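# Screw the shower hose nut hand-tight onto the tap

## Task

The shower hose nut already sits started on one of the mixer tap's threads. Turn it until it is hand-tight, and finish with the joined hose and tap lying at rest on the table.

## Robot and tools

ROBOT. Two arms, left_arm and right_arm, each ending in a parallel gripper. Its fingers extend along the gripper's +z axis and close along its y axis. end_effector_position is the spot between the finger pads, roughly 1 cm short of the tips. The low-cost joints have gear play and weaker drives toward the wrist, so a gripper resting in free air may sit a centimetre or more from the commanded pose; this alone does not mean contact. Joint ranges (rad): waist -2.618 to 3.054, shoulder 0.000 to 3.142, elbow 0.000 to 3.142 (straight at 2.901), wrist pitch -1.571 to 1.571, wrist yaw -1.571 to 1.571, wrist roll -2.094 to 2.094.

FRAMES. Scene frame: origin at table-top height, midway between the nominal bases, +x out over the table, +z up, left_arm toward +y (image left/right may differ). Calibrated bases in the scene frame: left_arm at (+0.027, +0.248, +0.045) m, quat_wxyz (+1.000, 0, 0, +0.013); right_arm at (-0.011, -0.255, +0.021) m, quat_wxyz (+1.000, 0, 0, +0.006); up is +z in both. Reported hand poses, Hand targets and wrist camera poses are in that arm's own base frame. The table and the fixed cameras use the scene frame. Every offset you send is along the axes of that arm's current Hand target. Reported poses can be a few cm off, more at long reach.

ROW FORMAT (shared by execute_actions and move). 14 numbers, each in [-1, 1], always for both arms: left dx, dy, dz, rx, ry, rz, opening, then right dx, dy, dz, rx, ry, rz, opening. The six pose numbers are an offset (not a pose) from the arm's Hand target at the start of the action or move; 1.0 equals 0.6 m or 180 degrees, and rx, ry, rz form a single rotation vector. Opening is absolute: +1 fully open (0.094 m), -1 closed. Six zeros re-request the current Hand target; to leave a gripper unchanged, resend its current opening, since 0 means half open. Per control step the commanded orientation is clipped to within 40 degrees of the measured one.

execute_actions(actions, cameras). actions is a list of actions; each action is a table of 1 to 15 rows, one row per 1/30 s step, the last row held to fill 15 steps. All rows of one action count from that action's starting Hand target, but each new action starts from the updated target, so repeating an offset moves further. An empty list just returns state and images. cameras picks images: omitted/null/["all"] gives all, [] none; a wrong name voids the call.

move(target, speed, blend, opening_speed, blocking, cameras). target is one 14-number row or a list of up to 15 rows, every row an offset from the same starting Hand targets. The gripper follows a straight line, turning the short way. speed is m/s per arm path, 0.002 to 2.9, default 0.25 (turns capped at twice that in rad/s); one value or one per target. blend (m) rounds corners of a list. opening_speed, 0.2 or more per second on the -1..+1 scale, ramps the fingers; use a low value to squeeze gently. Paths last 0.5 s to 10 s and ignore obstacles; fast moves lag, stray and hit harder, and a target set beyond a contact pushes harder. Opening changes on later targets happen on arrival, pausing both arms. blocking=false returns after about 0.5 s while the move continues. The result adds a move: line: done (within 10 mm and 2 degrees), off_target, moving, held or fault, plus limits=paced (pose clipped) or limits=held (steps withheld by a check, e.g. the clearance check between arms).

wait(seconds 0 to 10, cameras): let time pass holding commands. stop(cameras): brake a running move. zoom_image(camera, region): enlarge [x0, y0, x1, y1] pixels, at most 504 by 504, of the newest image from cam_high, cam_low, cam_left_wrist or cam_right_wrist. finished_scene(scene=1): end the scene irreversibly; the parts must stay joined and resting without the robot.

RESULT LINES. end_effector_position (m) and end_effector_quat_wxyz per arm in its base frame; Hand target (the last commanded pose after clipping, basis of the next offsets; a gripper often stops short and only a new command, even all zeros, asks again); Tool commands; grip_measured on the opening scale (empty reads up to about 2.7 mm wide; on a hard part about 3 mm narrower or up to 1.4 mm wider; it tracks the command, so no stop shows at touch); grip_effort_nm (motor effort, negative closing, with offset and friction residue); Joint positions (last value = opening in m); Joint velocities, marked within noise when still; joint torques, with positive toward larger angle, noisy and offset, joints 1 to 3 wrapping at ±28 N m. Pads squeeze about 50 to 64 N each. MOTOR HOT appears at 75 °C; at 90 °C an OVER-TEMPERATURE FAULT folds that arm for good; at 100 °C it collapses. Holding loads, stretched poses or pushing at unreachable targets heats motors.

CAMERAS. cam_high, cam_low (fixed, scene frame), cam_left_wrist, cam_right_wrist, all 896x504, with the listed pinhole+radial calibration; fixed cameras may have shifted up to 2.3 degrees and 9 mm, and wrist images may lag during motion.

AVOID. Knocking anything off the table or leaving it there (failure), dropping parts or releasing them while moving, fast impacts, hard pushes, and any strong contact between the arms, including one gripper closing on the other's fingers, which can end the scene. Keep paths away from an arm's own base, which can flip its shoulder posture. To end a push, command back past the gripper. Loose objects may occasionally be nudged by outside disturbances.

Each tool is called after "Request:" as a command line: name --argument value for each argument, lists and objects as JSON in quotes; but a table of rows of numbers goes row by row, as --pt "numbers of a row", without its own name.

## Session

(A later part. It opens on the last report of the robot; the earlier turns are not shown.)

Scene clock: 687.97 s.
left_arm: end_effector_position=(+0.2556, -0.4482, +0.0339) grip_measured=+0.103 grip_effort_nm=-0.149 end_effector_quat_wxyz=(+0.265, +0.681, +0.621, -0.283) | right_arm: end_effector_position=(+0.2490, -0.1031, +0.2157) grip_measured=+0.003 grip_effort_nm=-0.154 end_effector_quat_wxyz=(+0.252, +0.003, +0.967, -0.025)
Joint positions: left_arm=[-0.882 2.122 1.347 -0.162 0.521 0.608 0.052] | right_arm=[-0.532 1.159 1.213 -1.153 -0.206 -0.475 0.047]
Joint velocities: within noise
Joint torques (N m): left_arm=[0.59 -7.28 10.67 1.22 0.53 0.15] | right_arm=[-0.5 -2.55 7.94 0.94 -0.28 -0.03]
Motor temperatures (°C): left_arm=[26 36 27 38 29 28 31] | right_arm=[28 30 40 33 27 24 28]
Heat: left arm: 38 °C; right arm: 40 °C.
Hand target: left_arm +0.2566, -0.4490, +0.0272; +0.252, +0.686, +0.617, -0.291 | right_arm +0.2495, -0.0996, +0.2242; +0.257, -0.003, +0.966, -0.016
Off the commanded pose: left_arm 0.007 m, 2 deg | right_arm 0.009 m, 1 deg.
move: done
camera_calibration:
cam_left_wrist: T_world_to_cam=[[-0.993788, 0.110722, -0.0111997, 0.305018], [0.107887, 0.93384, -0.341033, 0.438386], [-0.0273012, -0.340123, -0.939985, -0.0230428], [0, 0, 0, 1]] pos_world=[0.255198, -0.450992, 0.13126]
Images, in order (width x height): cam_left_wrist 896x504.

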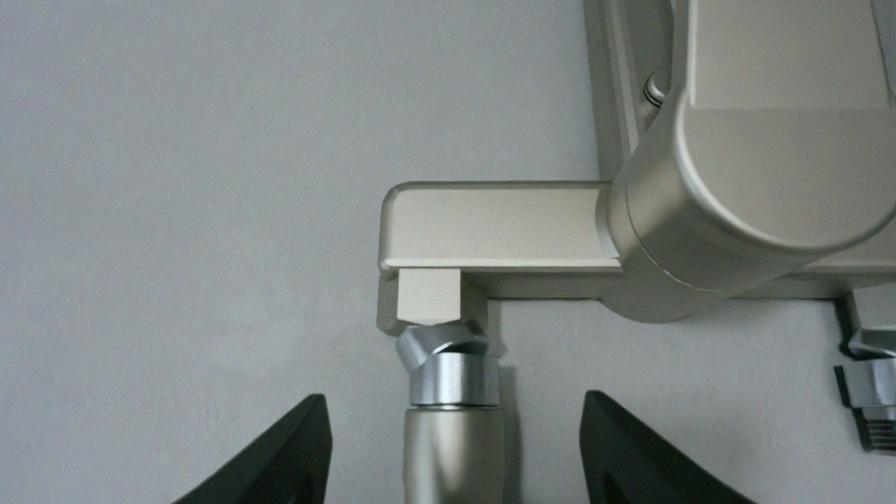

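Request:
move --target '[0.059,0,0.0353,0,0,0,0.1,0,0,0,0,0,0,0]' --speed 0.15 --cameras '["cam_left_wrist","cam_low"]'

Scene clock: 696.30 s.
left_arm: end_effector_position=(+0.2571, -0.4386, -0.0048) grip_measured=+0.103 grip_effort_nm=-0.149 end_effector_quat_wxyz=(+0.250, +0.682, +0.627, -0.281) | right_arm: end_effector_position=(+0.2490, -0.1031, +0.2157) grip_measured=+0.003 grip_effort_nm=-0.149 end_effector_quat_wxyz=(+0.252, +0.003, +0.967, -0.025)
Joint positions: left_arm=[-0.865 2.194 1.309 -0.095 0.528 0.627 0.052] | right_arm=[-0.532 1.159 1.213 -1.153 -0.206 -0.475 0.047]
Joint velocities: within noise
Joint torques (N m): left_arm=[0.47 -7.9 6.79 1.71 0.58 0.14] | right_arm=[-0.54 -2.52 7.95 0.95 -0.3 -0.03]
Motor temperatures (°C): left_arm=[26 36 27 38 29 28 31] | right_arm=[28 30 40 33 27 24 28]
Heat: left arm: 38 °C; right arm: 40 °C.
Hand target: left_arm +0.2571, -0.4391, -0.0128; +0.252, +0.686, +0.617, -0.291 | right_arm +0.2495, -0.0996, +0.2242; +0.257, -0.003, +0.966, -0.016
Off the commanded pose: left_arm 0.008 m, 2 deg | right_arm 0.009 m, 1 deg.
move: done
camera_calibration:
cam_left_wrist: T_world_to_cam=[[-0.993724, 0.111296, 0.0112319, 0.305404], [0.102019, 0.94289, -0.317097, 0.421528], [-0.0458821, -0.313961, -0.948327, -0.039891], [0, 0, 0, 1]] pos_world=[0.258653, -0.443969, 0.0924054]
Images, in order (width x height): cam_low 896x504, cam_left_wrist 896x504.

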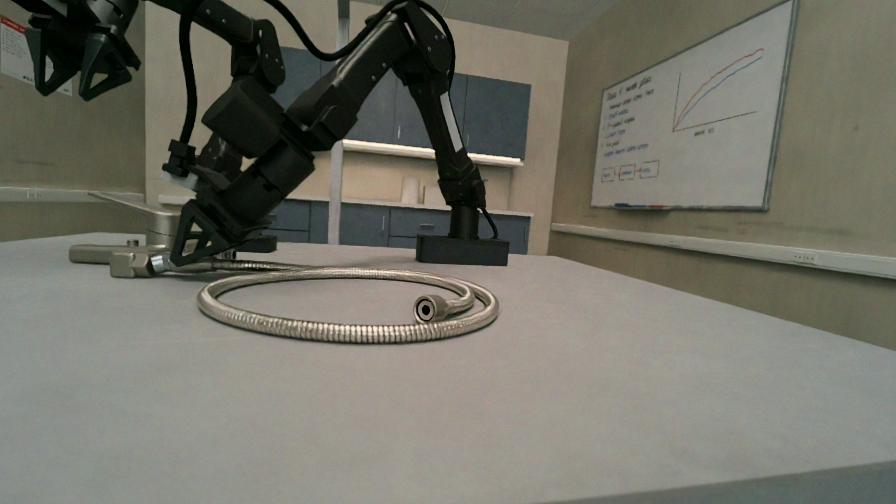

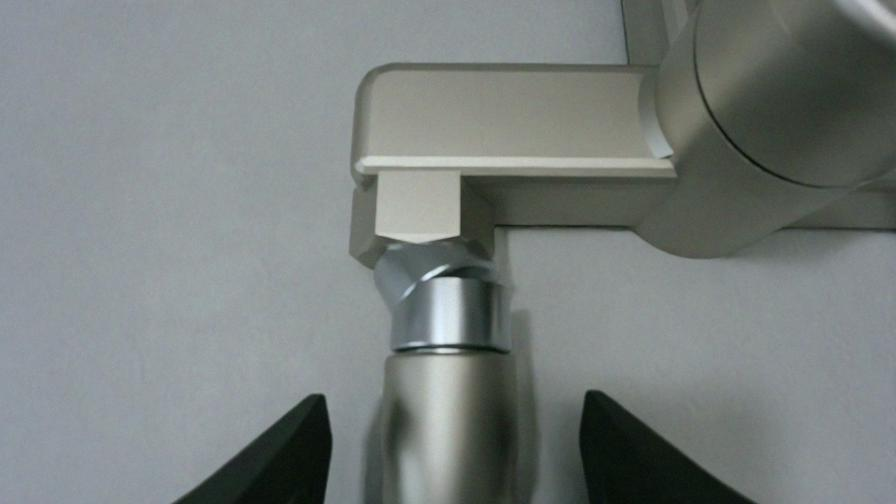

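Request:
move --pt "0.008 0 0.008 0 0 0 -0.1 0 0 0 0 0 0 0" --pt "0.008 0 0.008 0.118 0 -0.118 -0.15 0 0 0 0 0 0 0" --speed 0.3 --cameras '["cam_left_wrist","cam_low"]'

Request:
zoom_image --camera "cam_left_wrist" --region '[340, 250, 560, 450]'

Scene clock: 706.93 s.
left_arm: end_effector_position=(+0.2588, -0.4380, -0.0137) grip_measured=-0.147 grip_effort_nm=-0.149 end_effector_quat_wxyz=(+0.075, +0.595, +0.676, -0.428) | right_arm: end_effector_position=(+0.2490, -0.1031, +0.2157) grip_measured=+0.003 grip_effort_nm=-0.149 end_effector_quat_wxyz=(+0.252, +0.003, +0.967, -0.025)
Joint positions: left_arm=[-0.768 2.441 1.688 -0.55 0.869 0.55 0.04] | right_arm=[-0.532 1.159 1.213 -1.153 -0.206 -0.475 0.047]
Joint velocities: within noise
Joint torques (N m): left_arm=[0.57 -8.62 9.96 0.65 0.84 0.19] | right_arm=[-0.57 -2.56 7.94 0.94 -0.28 -0.04]
Motor temperatures (°C): left_arm=[26 36 27 38 30 28 31] | right_arm=[28 30 40 33 27 24 28]
Heat: left arm: 38 °C; right arm: 40 °C.
Hand target: left_arm +0.2570, -0.4391, -0.0196; +0.064, +0.596, +0.669, -0.441 | right_arm +0.2495, -0.0996, +0.2242; +0.257, -0.003, +0.966, -0.016
Off the commanded pose: left_arm 0.006 m, 2 deg | right_arm 0.009 m, 1 deg.
move: done
camera_calibration:
cam_left_wrist: T_world_to_cam=[[-0.867226, 0.0954389, 0.488683, 0.273916], [-0.0581918, 0.955305, -0.289837, 0.465324], [-0.494503, -0.279792, -0.822911, 0.0847245], [0, 0, 0, 1]] pos_world=[0.306522, -0.446963, 0.0707308]
Images, in order (width x height): cam_low 896x504, cam_left_wrist 896x504.

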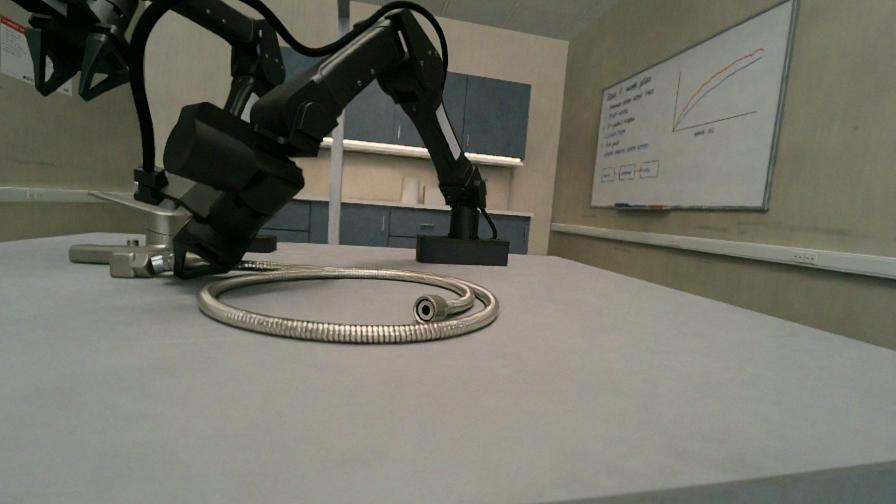

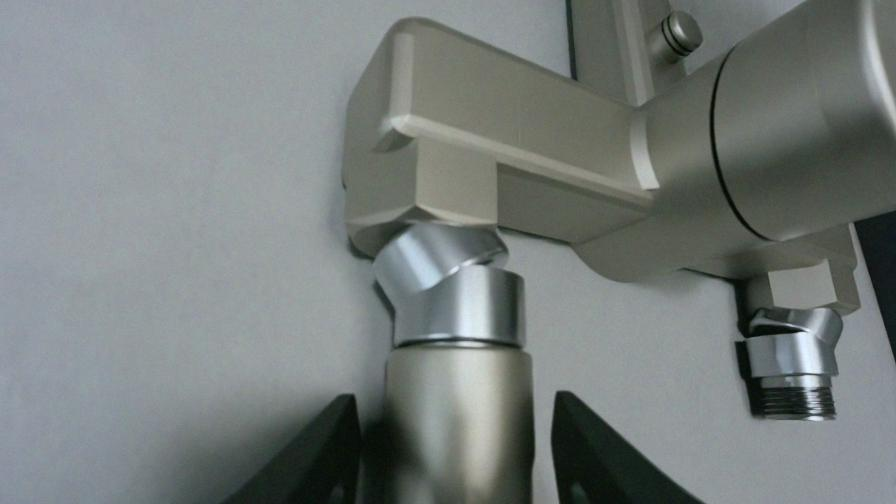

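Scaled by 2.291 from the camera's 896x504 image, which has a finer 1280x720 frame.

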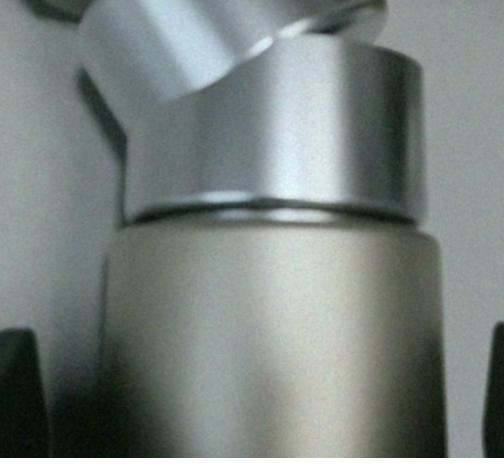

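Request:
move --pt "0 0 0 0 0 0 -1 0 0 0 0 0 0 0" --pt "0.0102 0.0083 0.0102 -0.275 0 0.275 -1 0 0 0 0 0 0 0" --speed 0.4 --cameras '["cam_left_wrist","cam_low"]'

Request:
zoom_image --camera "cam_left_wrist" --region '[340, 250, 560, 450]'

Request:
zoom_image --camera "cam_low" --region '[40, 170, 320, 310]'

Scene clock: 718.07 s.
left_arm: end_effector_position=(+0.2495, -0.4417, -0.0194) grip_measured=-0.444 grip_effort_nm=-1.033 end_effector_quat_wxyz=(+0.459, +0.725, +0.502, -0.107) | right_arm: end_effector_position=(+0.2490, -0.1031, +0.2157) grip_measured=+0.003 grip_effort_nm=-0.154 end_effector_quat_wxyz=(+0.252, +0.003, +0.967, -0.025)
Joint positions: left_arm=[-1.003 2.183 0.919 0.666 0.159 0.844 0.026] | right_arm=[-0.532 1.159 1.213 -1.153 -0.206 -0.475 0.047]
Joint velocities: within noise
Joint torques (N m): left_arm=[-0.35 -6.12 5.26 2.43 -0.64 0.62] | right_arm=[-0.53 -2.58 7.99 0.94 -0.29 -0.03]
Motor temperatures (°C): left_arm=[26 36 28 37 30 28 31] | right_arm=[28 30 40 33 27 24 28]
Heat: left arm: 37 °C; right arm: 40 °C.
Hand target: left_arm +0.2568, -0.4392, -0.0296; +0.473, +0.733, +0.485, -0.064 | right_arm +0.2495, -0.0996, +0.2242; +0.257, -0.003, +0.966, -0.016
Off the commanded pose: left_arm 0.013 m, 6 deg | right_arm 0.009 m, 1 deg.
move: off_target (left_arm)
camera_calibration:
cam_left_wrist: T_world_to_cam=[[-0.822345, 0.0962435, -0.560791, 0.237869], [0.311365, 0.901043, -0.301949, 0.350252], [0.476236, -0.422916, -0.770935, -0.229977], [0, 0, 0, 1]] pos_world=[0.196077, -0.435746, 0.0618555]
Images, in order (width x height): cam_low 896x504, cam_left_wrist 896x504.

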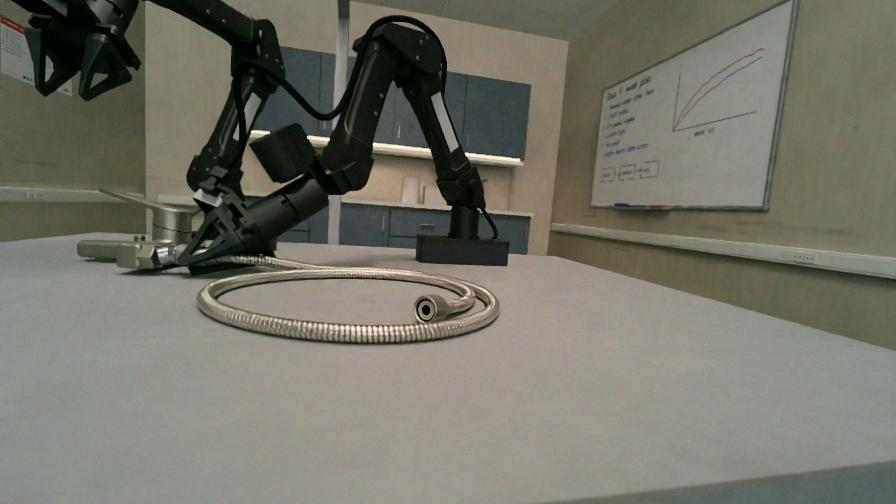

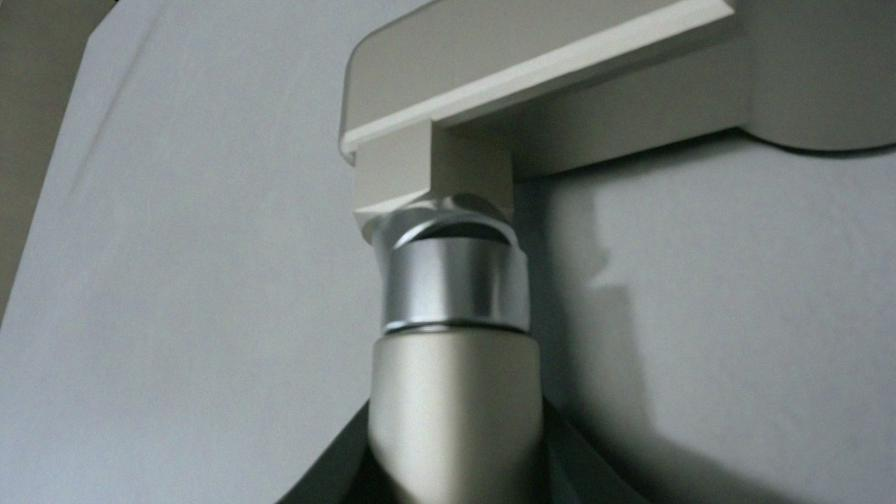

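Scaled by 2.291 from the camera's 896x504 image, which has a finer 1280x720 frame.

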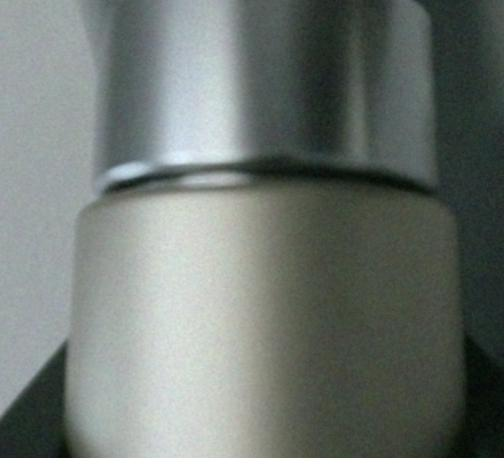

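Scaled by 1.800 from the camera's 896x504 image, which has a finer 1280x720 frame.

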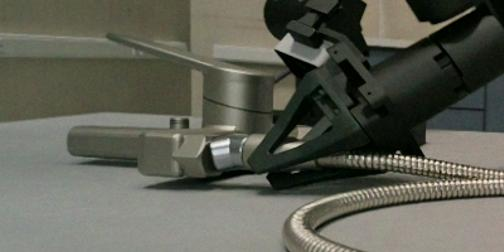

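Request:
move --pt "0 0 0 0.045 0 -0.045 -1 0 0 0 0 0 0 0" --pt "0 0 0 0.045 0 -0.045 -0.15 0 0 0 0 0 0 0" --pt "-0.0098 0.0098 -0.0098 0.05 0 -0.05 -0.15 0 0 0 0 0 0 0" --pt "-0.0098 0.0098 -0.0098 0.275 0 -0.275 -0.15 0 0 0 0 0 0 0" --speed 0.4 --cameras '["cam_left_wrist","cam_low"]'

Request:
zoom_image --camera "cam_left_wrist" --region '[340, 250, 560, 450]'

Scene clock: 738.00 s.
left_arm: end_effector_position=(+0.2551, -0.4394, -0.0139) grip_measured=-0.152 grip_effort_nm=0.139 end_effector_quat_wxyz=(+0.074, +0.598, +0.674, -0.427) | right_arm: end_effector_position=(+0.2490, -0.1031, +0.2157) grip_measured=+0.003 grip_effort_nm=-0.149 end_effector_quat_wxyz=(+0.252, +0.003, +0.967, -0.025)
Joint positions: left_arm=[-0.776 2.438 1.682 -0.546 0.867 0.55 0.04] | right_arm=[-0.532 1.159 1.213 -1.153 -0.206 -0.475 0.047]
Joint velocities: within noise
Joint torques (N m): left_arm=[0.57 -8.54 9.91 0.67 0.87 0.15] | right_arm=[-0.49 -2.59 7.92 0.94 -0.28 -0.03]
Motor temperatures (°C): left_arm=[26 35 27 39 30 29 32] | right_arm=[28 30 40 33 27 24 28]
Heat: left arm: 39 °C; right arm: 40 °C.
Hand target: left_arm +0.2561, -0.4390, -0.0194; +0.064, +0.596, +0.669, -0.441 | right_arm +0.2495, -0.0996, +0.2242; +0.257, -0.003, +0.966, -0.016
Off the commanded pose: left_arm 0.006 m, 2 deg | right_arm 0.009 m, 1 deg.
move: done; target 2's new opening was sent with left_arm's hand 0.013 m and 4 deg from that target
camera_calibration:
cam_left_wrist: T_world_to_cam=[[-0.867558, 0.101754, 0.486816, 0.273818], [-0.0506276, 0.955692, -0.289982, 0.464601], [-0.494753, -0.276222, -0.823967, 0.0839938], [0, 0, 0, 1]] pos_world=[0.302631, -0.448677, 0.0706349]
Images, in order (width x height): cam_low 896x504, cam_left_wrist 896x504.

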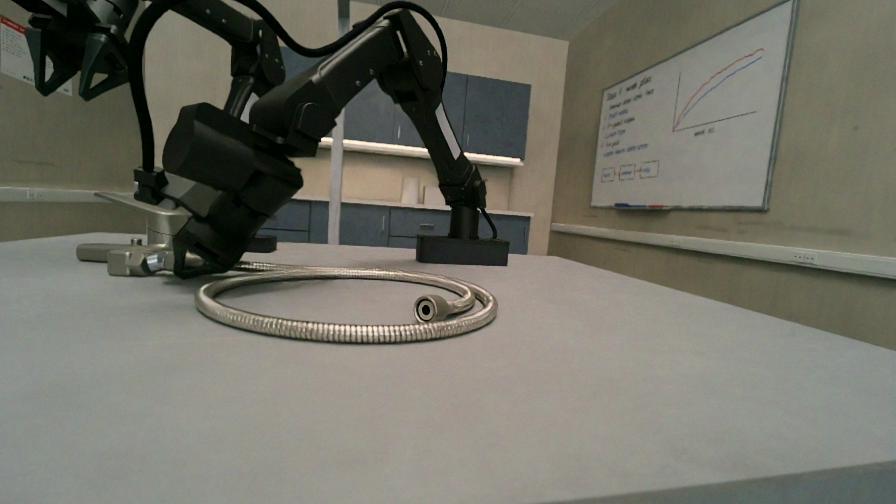

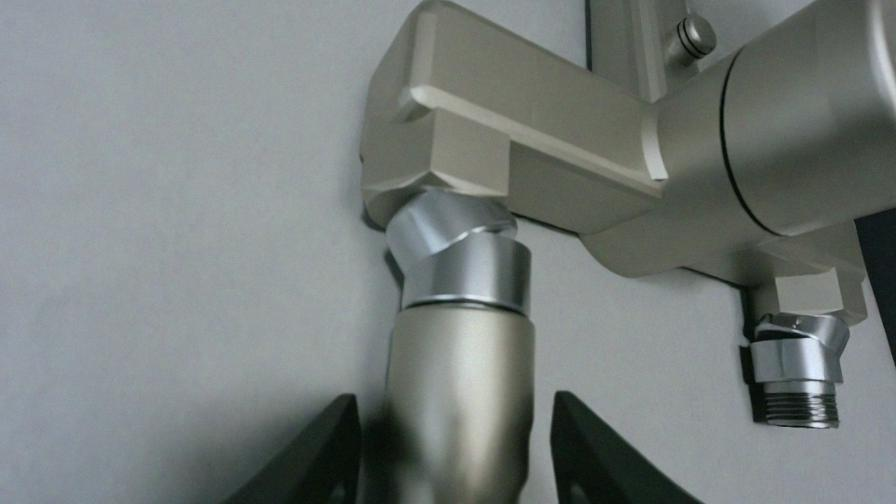

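Scaled by 2.291 from the camera's 896x504 image, which has a finer 1280x720 frame.

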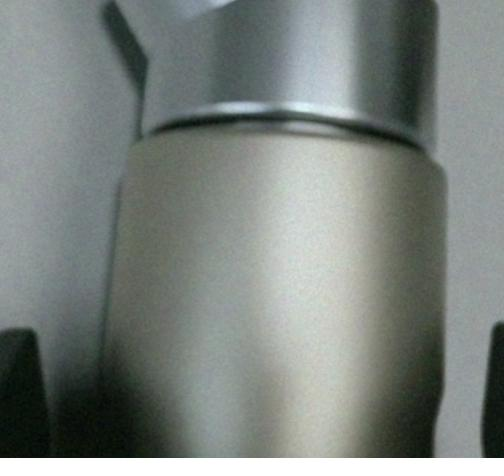

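Request:
move --pt "0 0 0 0 0 0 -1 0 0 0 0 0 0 0" --pt "0.004 0.004 0.004 -0.1 0 0.1 -1 0 0 0 0 0 0 0" --speed 0.3 --cameras '["cam_left_wrist","cam_low"]'

Request:
zoom_image --camera "cam_low" --region '[40, 170, 320, 310]'

Scene clock: 746.50 s.
left_arm: end_effector_position=(+0.2490, -0.4362, -0.0183) grip_measured=-0.452 grip_effort_nm=-1.028 end_effector_quat_wxyz=(+0.184, +0.646, +0.643, -0.368) | right_arm: end_effector_position=(+0.2490, -0.1031, +0.2157) grip_measured=+0.003 grip_effort_nm=-0.154 end_effector_quat_wxyz=(+0.252, +0.003, +0.967, -0.025)
Joint positions: left_arm=[-0.817 2.289 1.383 -0.171 0.722 0.57 0.026] | right_arm=[-0.532 1.159 1.213 -1.153 -0.206 -0.475 0.047]
Joint velocities: within noise
Joint torques (N m): left_arm=[-1.06 -11.37 5.22 1.67 -0.73 0.57] | right_arm=[-0.51 -2.55 7.91 0.94 -0.29 -0.03]
Motor temperatures (°C): left_arm=[26 35 28 38 30 28 32] | right_arm=[28 30 40 33 27 24 28]
Heat: left arm: 38 °C; right arm: 40 °C.
Hand target: left_arm +0.2565, -0.4391, -0.0236; +0.224, +0.675, +0.628, -0.316 | right_arm +0.2495, -0.0996, +0.2242; +0.257, -0.003, +0.966, -0.016
Off the commanded pose: left_arm 0.010 m, 8 deg | right_arm 0.009 m, 1 deg.
move: off_target (left_arm)
camera_calibration:
cam_left_wrist: T_world_to_cam=[[-0.964193, 0.12753, 0.232526, 0.301093], [0.0365219, 0.932286, -0.359875, 0.426754], [-0.262676, -0.338496, -0.903561, -0.00812625], [0, 0, 0, 1]] pos_world=[0.272592, -0.439005, 0.076223]
Images, in order (width x height): cam_low 896x504, cam_left_wrist 896x504.

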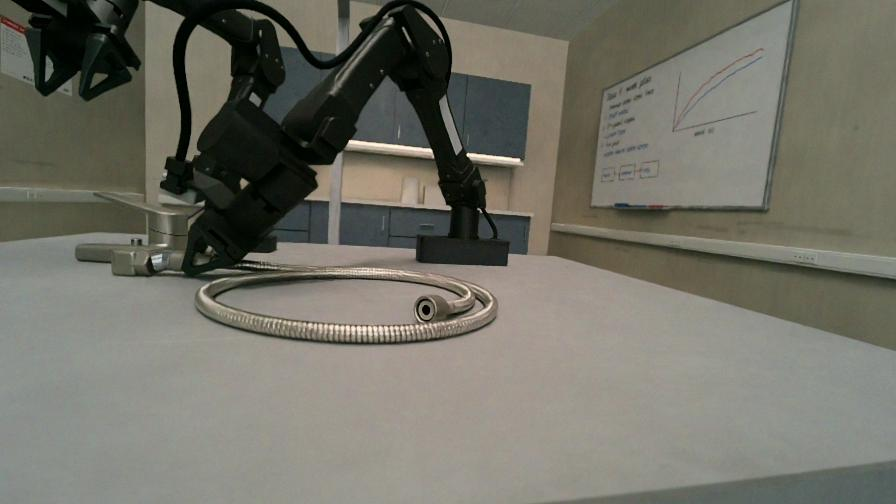

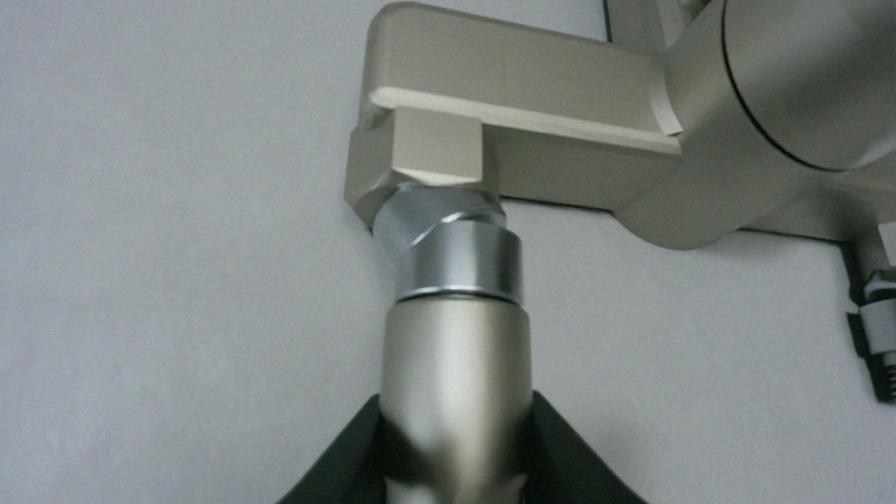

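Scaled by 1.800 from the camera's 896x504 image, which has a finer 1280x720 frame.

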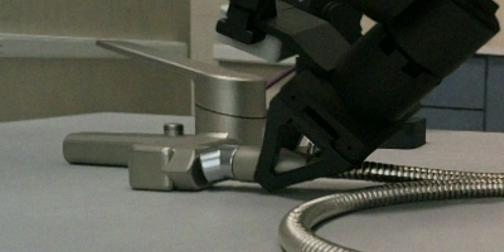

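Request:
move --target '[0.006,0.002,0.006,-0.14,0,0.14,-1,0,0,0,0,0,0,0]' --speed 0.3 --cameras '["cam_left_wrist","cam_low"]'

Request:
zoom_image --camera "cam_low" --region '[40, 170, 320, 310]'

Scene clock: 754.77 s.
left_arm: end_effector_position=(+0.2512, -0.4415, -0.0201) grip_measured=-0.458 grip_effort_nm=-1.033 end_effector_quat_wxyz=(+0.414, +0.721, +0.533, -0.161) | right_arm: end_effector_position=(+0.2490, -0.1031, +0.2157) grip_measured=+0.003 grip_effort_nm=-0.149 end_effector_quat_wxyz=(+0.252, +0.003, +0.967, -0.025)
Joint positions: left_arm=[-0.962 2.173 0.99 0.502 0.271 0.777 0.025] | right_arm=[-0.532 1.159 1.213 -1.153 -0.206 -0.475 0.047]
Joint velocities: within noise
Joint torques (N m): left_arm=[-0.62 -7.36 5.34 2.2 -0.71 0.54] | right_arm=[-0.47 -2.58 7.94 0.93 -0.28 -0.03]
Motor temperatures (°C): left_arm=[26 37 27 39 30 29 32] | right_arm=[28 30 40 33 27 24 28]
Heat: left arm: 39 °C; right arm: 40 °C.
Hand target: left_arm +0.2572, -0.4392, -0.0287; +0.427, +0.730, +0.520, -0.116 | right_arm +0.2495, -0.0996, +0.2242; +0.257, -0.003, +0.966, -0.016
Off the commanded pose: left_arm 0.011 m, 6 deg | right_arm 0.009 m, 1 deg.
move: off_target (left_arm)
camera_calibration:
cam_left_wrist: T_world_to_cam=[[-0.89734, 0.111197, -0.427102, 0.266975], [0.270788, 0.902893, -0.333853, 0.35973], [0.348504, -0.415234, -0.840313, -0.197216], [0, 0, 0, 1]] pos_world=[0.210887, -0.436376, 0.0683992]
Images, in order (width x height): cam_low 896x504, cam_left_wrist 896x504.

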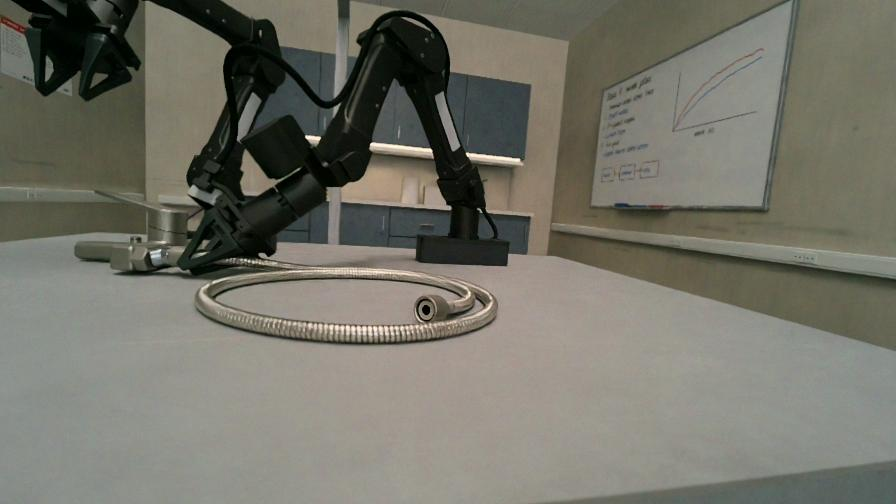

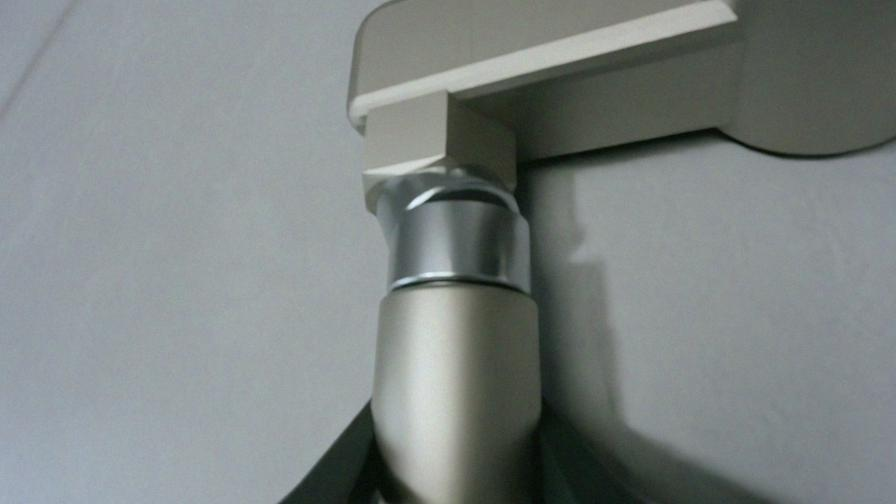

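Scaled by 1.800 from the camera's 896x504 image, which has a finer 1280x720 frame.

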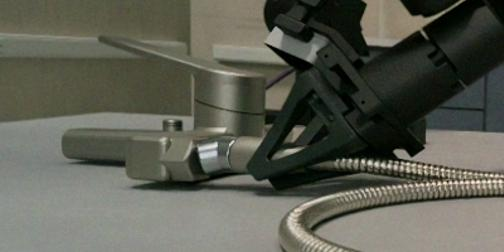

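Request:
zoom_image --camera "cam_left_wrist" --region '[340, 200, 560, 400]'

Scaled by 2.291 from the camera's 896x504 image, which has a finer 1280x720 frame.

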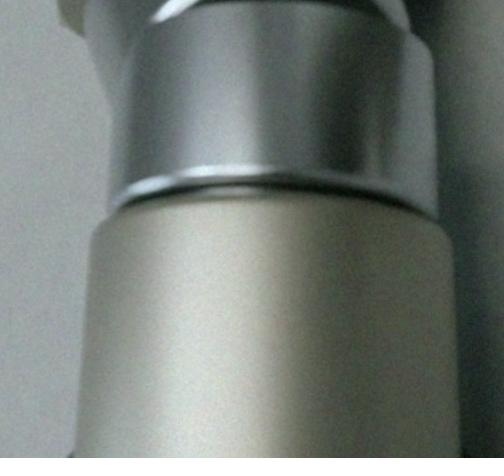

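Request:
move --pt "-0.004 0 -0.004 0.05 0 -0.05 -1 0 0 0 0 0 0 0" --pt "-0.004 0 -0.004 0.05 0 -0.05 0.2 0 0 0 0 0 0 0" --pt "-0.004 0 -0.16 0.05 0 -0.05 0.2 0 0 0 0 0 0 0" --speed 0.2 --opening_speed 1.0 --cameras '["cam_left_wrist","cam_low","cam_right_wrist"]'

Request:
zoom_image --camera "cam_low" --region '[40, 200, 240, 310]'

Request:
zoom_image --camera "cam_right_wrist" --region '[80, 200, 330, 400]'

Scene clock: 773.70 s.
left_arm: end_effector_position=(+0.2387, -0.3724, +0.0273) grip_measured=+0.197 grip_effort_nm=0.159 end_effector_quat_wxyz=(+0.367, +0.713, +0.570, -0.178) | right_arm: end_effector_position=(+0.2490, -0.1031, +0.2157) grip_measured=+0.003 grip_effort_nm=-0.149 end_effector_quat_wxyz=(+0.252, +0.003, +0.967, -0.025)
Joint positions: left_arm=[-0.862 1.844 0.829 0.223 0.357 0.785 0.056] | right_arm=[-0.532 1.159 1.213 -1.153 -0.206 -0.475 0.047]
Joint velocities: within noise
Joint torques (N m): left_arm=[0.38 -9.02 6.22 1.38 0.41 0.09] | right_arm=[-0.49 -2.52 7.97 0.94 -0.28 -0.04]
Motor temperatures (°C): left_arm=[26 35 27 41 30 29 32] | right_arm=[28 30 40 33 27 24 28]
Heat: left arm: 41 °C; right arm: 40 °C.
Hand target: left_arm +0.2298, -0.3692, +0.0311; +0.358, +0.719, +0.565, -0.190 | right_arm +0.2495, -0.0996, +0.2242; +0.257, -0.003, +0.966, -0.016
Off the commanded pose: left_arm 0.010 m, 2 deg | right_arm 0.009 m, 1 deg.
move: done; target 2's new opening was sent with left_arm's hand 0.007 m and 3 deg from that target
camera_calibration:
cam_left_wrist: T_world_to_cam=[[-0.941333, 0.103065, -0.321357, 0.272855], [0.207373, 0.927894, -0.309854, 0.340276], [0.26625, -0.358316, -0.89483, -0.0819753], [0, 0, 0, 1]] pos_world=[0.208109, -0.373235, 0.119765]
cam_right_wrist: T_world_to_cam=[[-0.0379452, -0.998115, 0.0482331, -0.103877], [-0.994758, 0.0331428, -0.0967374, 0.31164], [0.0949564, -0.0516509, -0.994141, 0.276776], [0, 0, 0, 1]] pos_world=[0.279783, -0.0997138, 0.310312]
Images, in order (width x height): cam_low 896x504, cam_left_wrist 896x504, cam_right_wrist 896x504.

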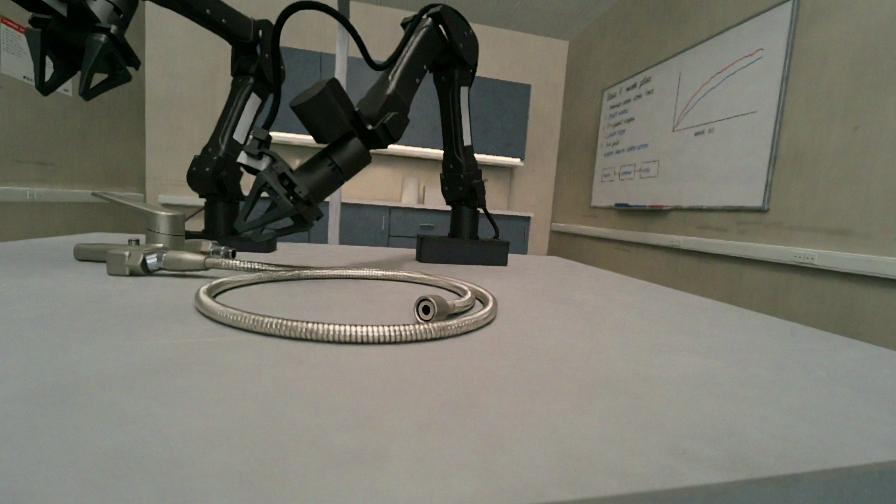

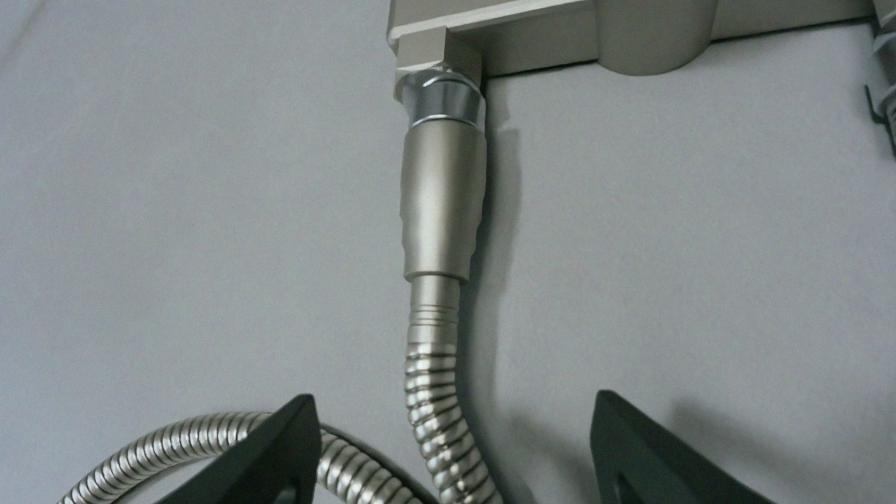

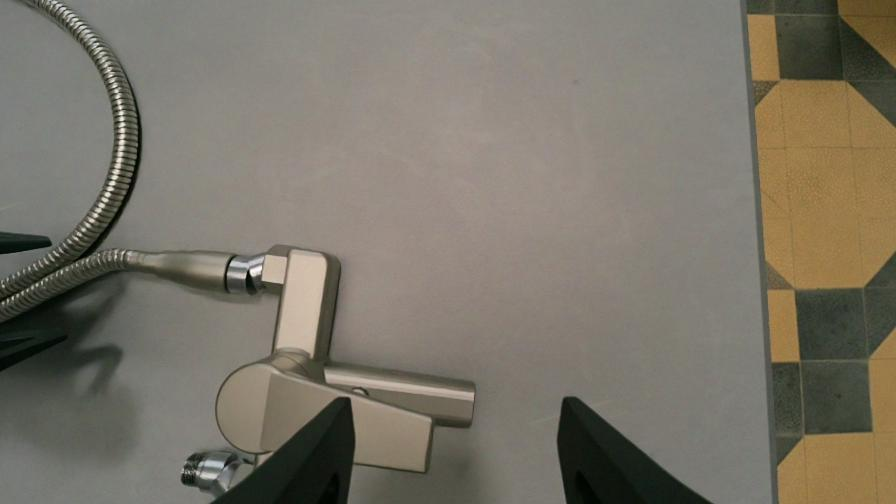

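Scaled by 2.520 from the camera's 896x504 image, which has a finer 1280x720 frame.

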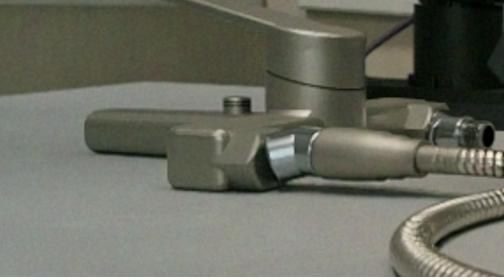

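Scaled by 2.016 from the camera's 896x504 image, which has a finer 1280x720 frame.

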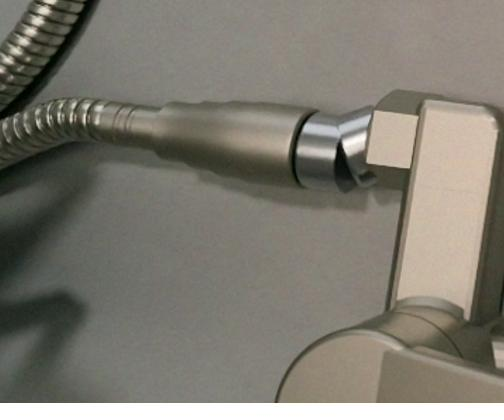

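Request:
finished_scene

The scene is finished: the task was done.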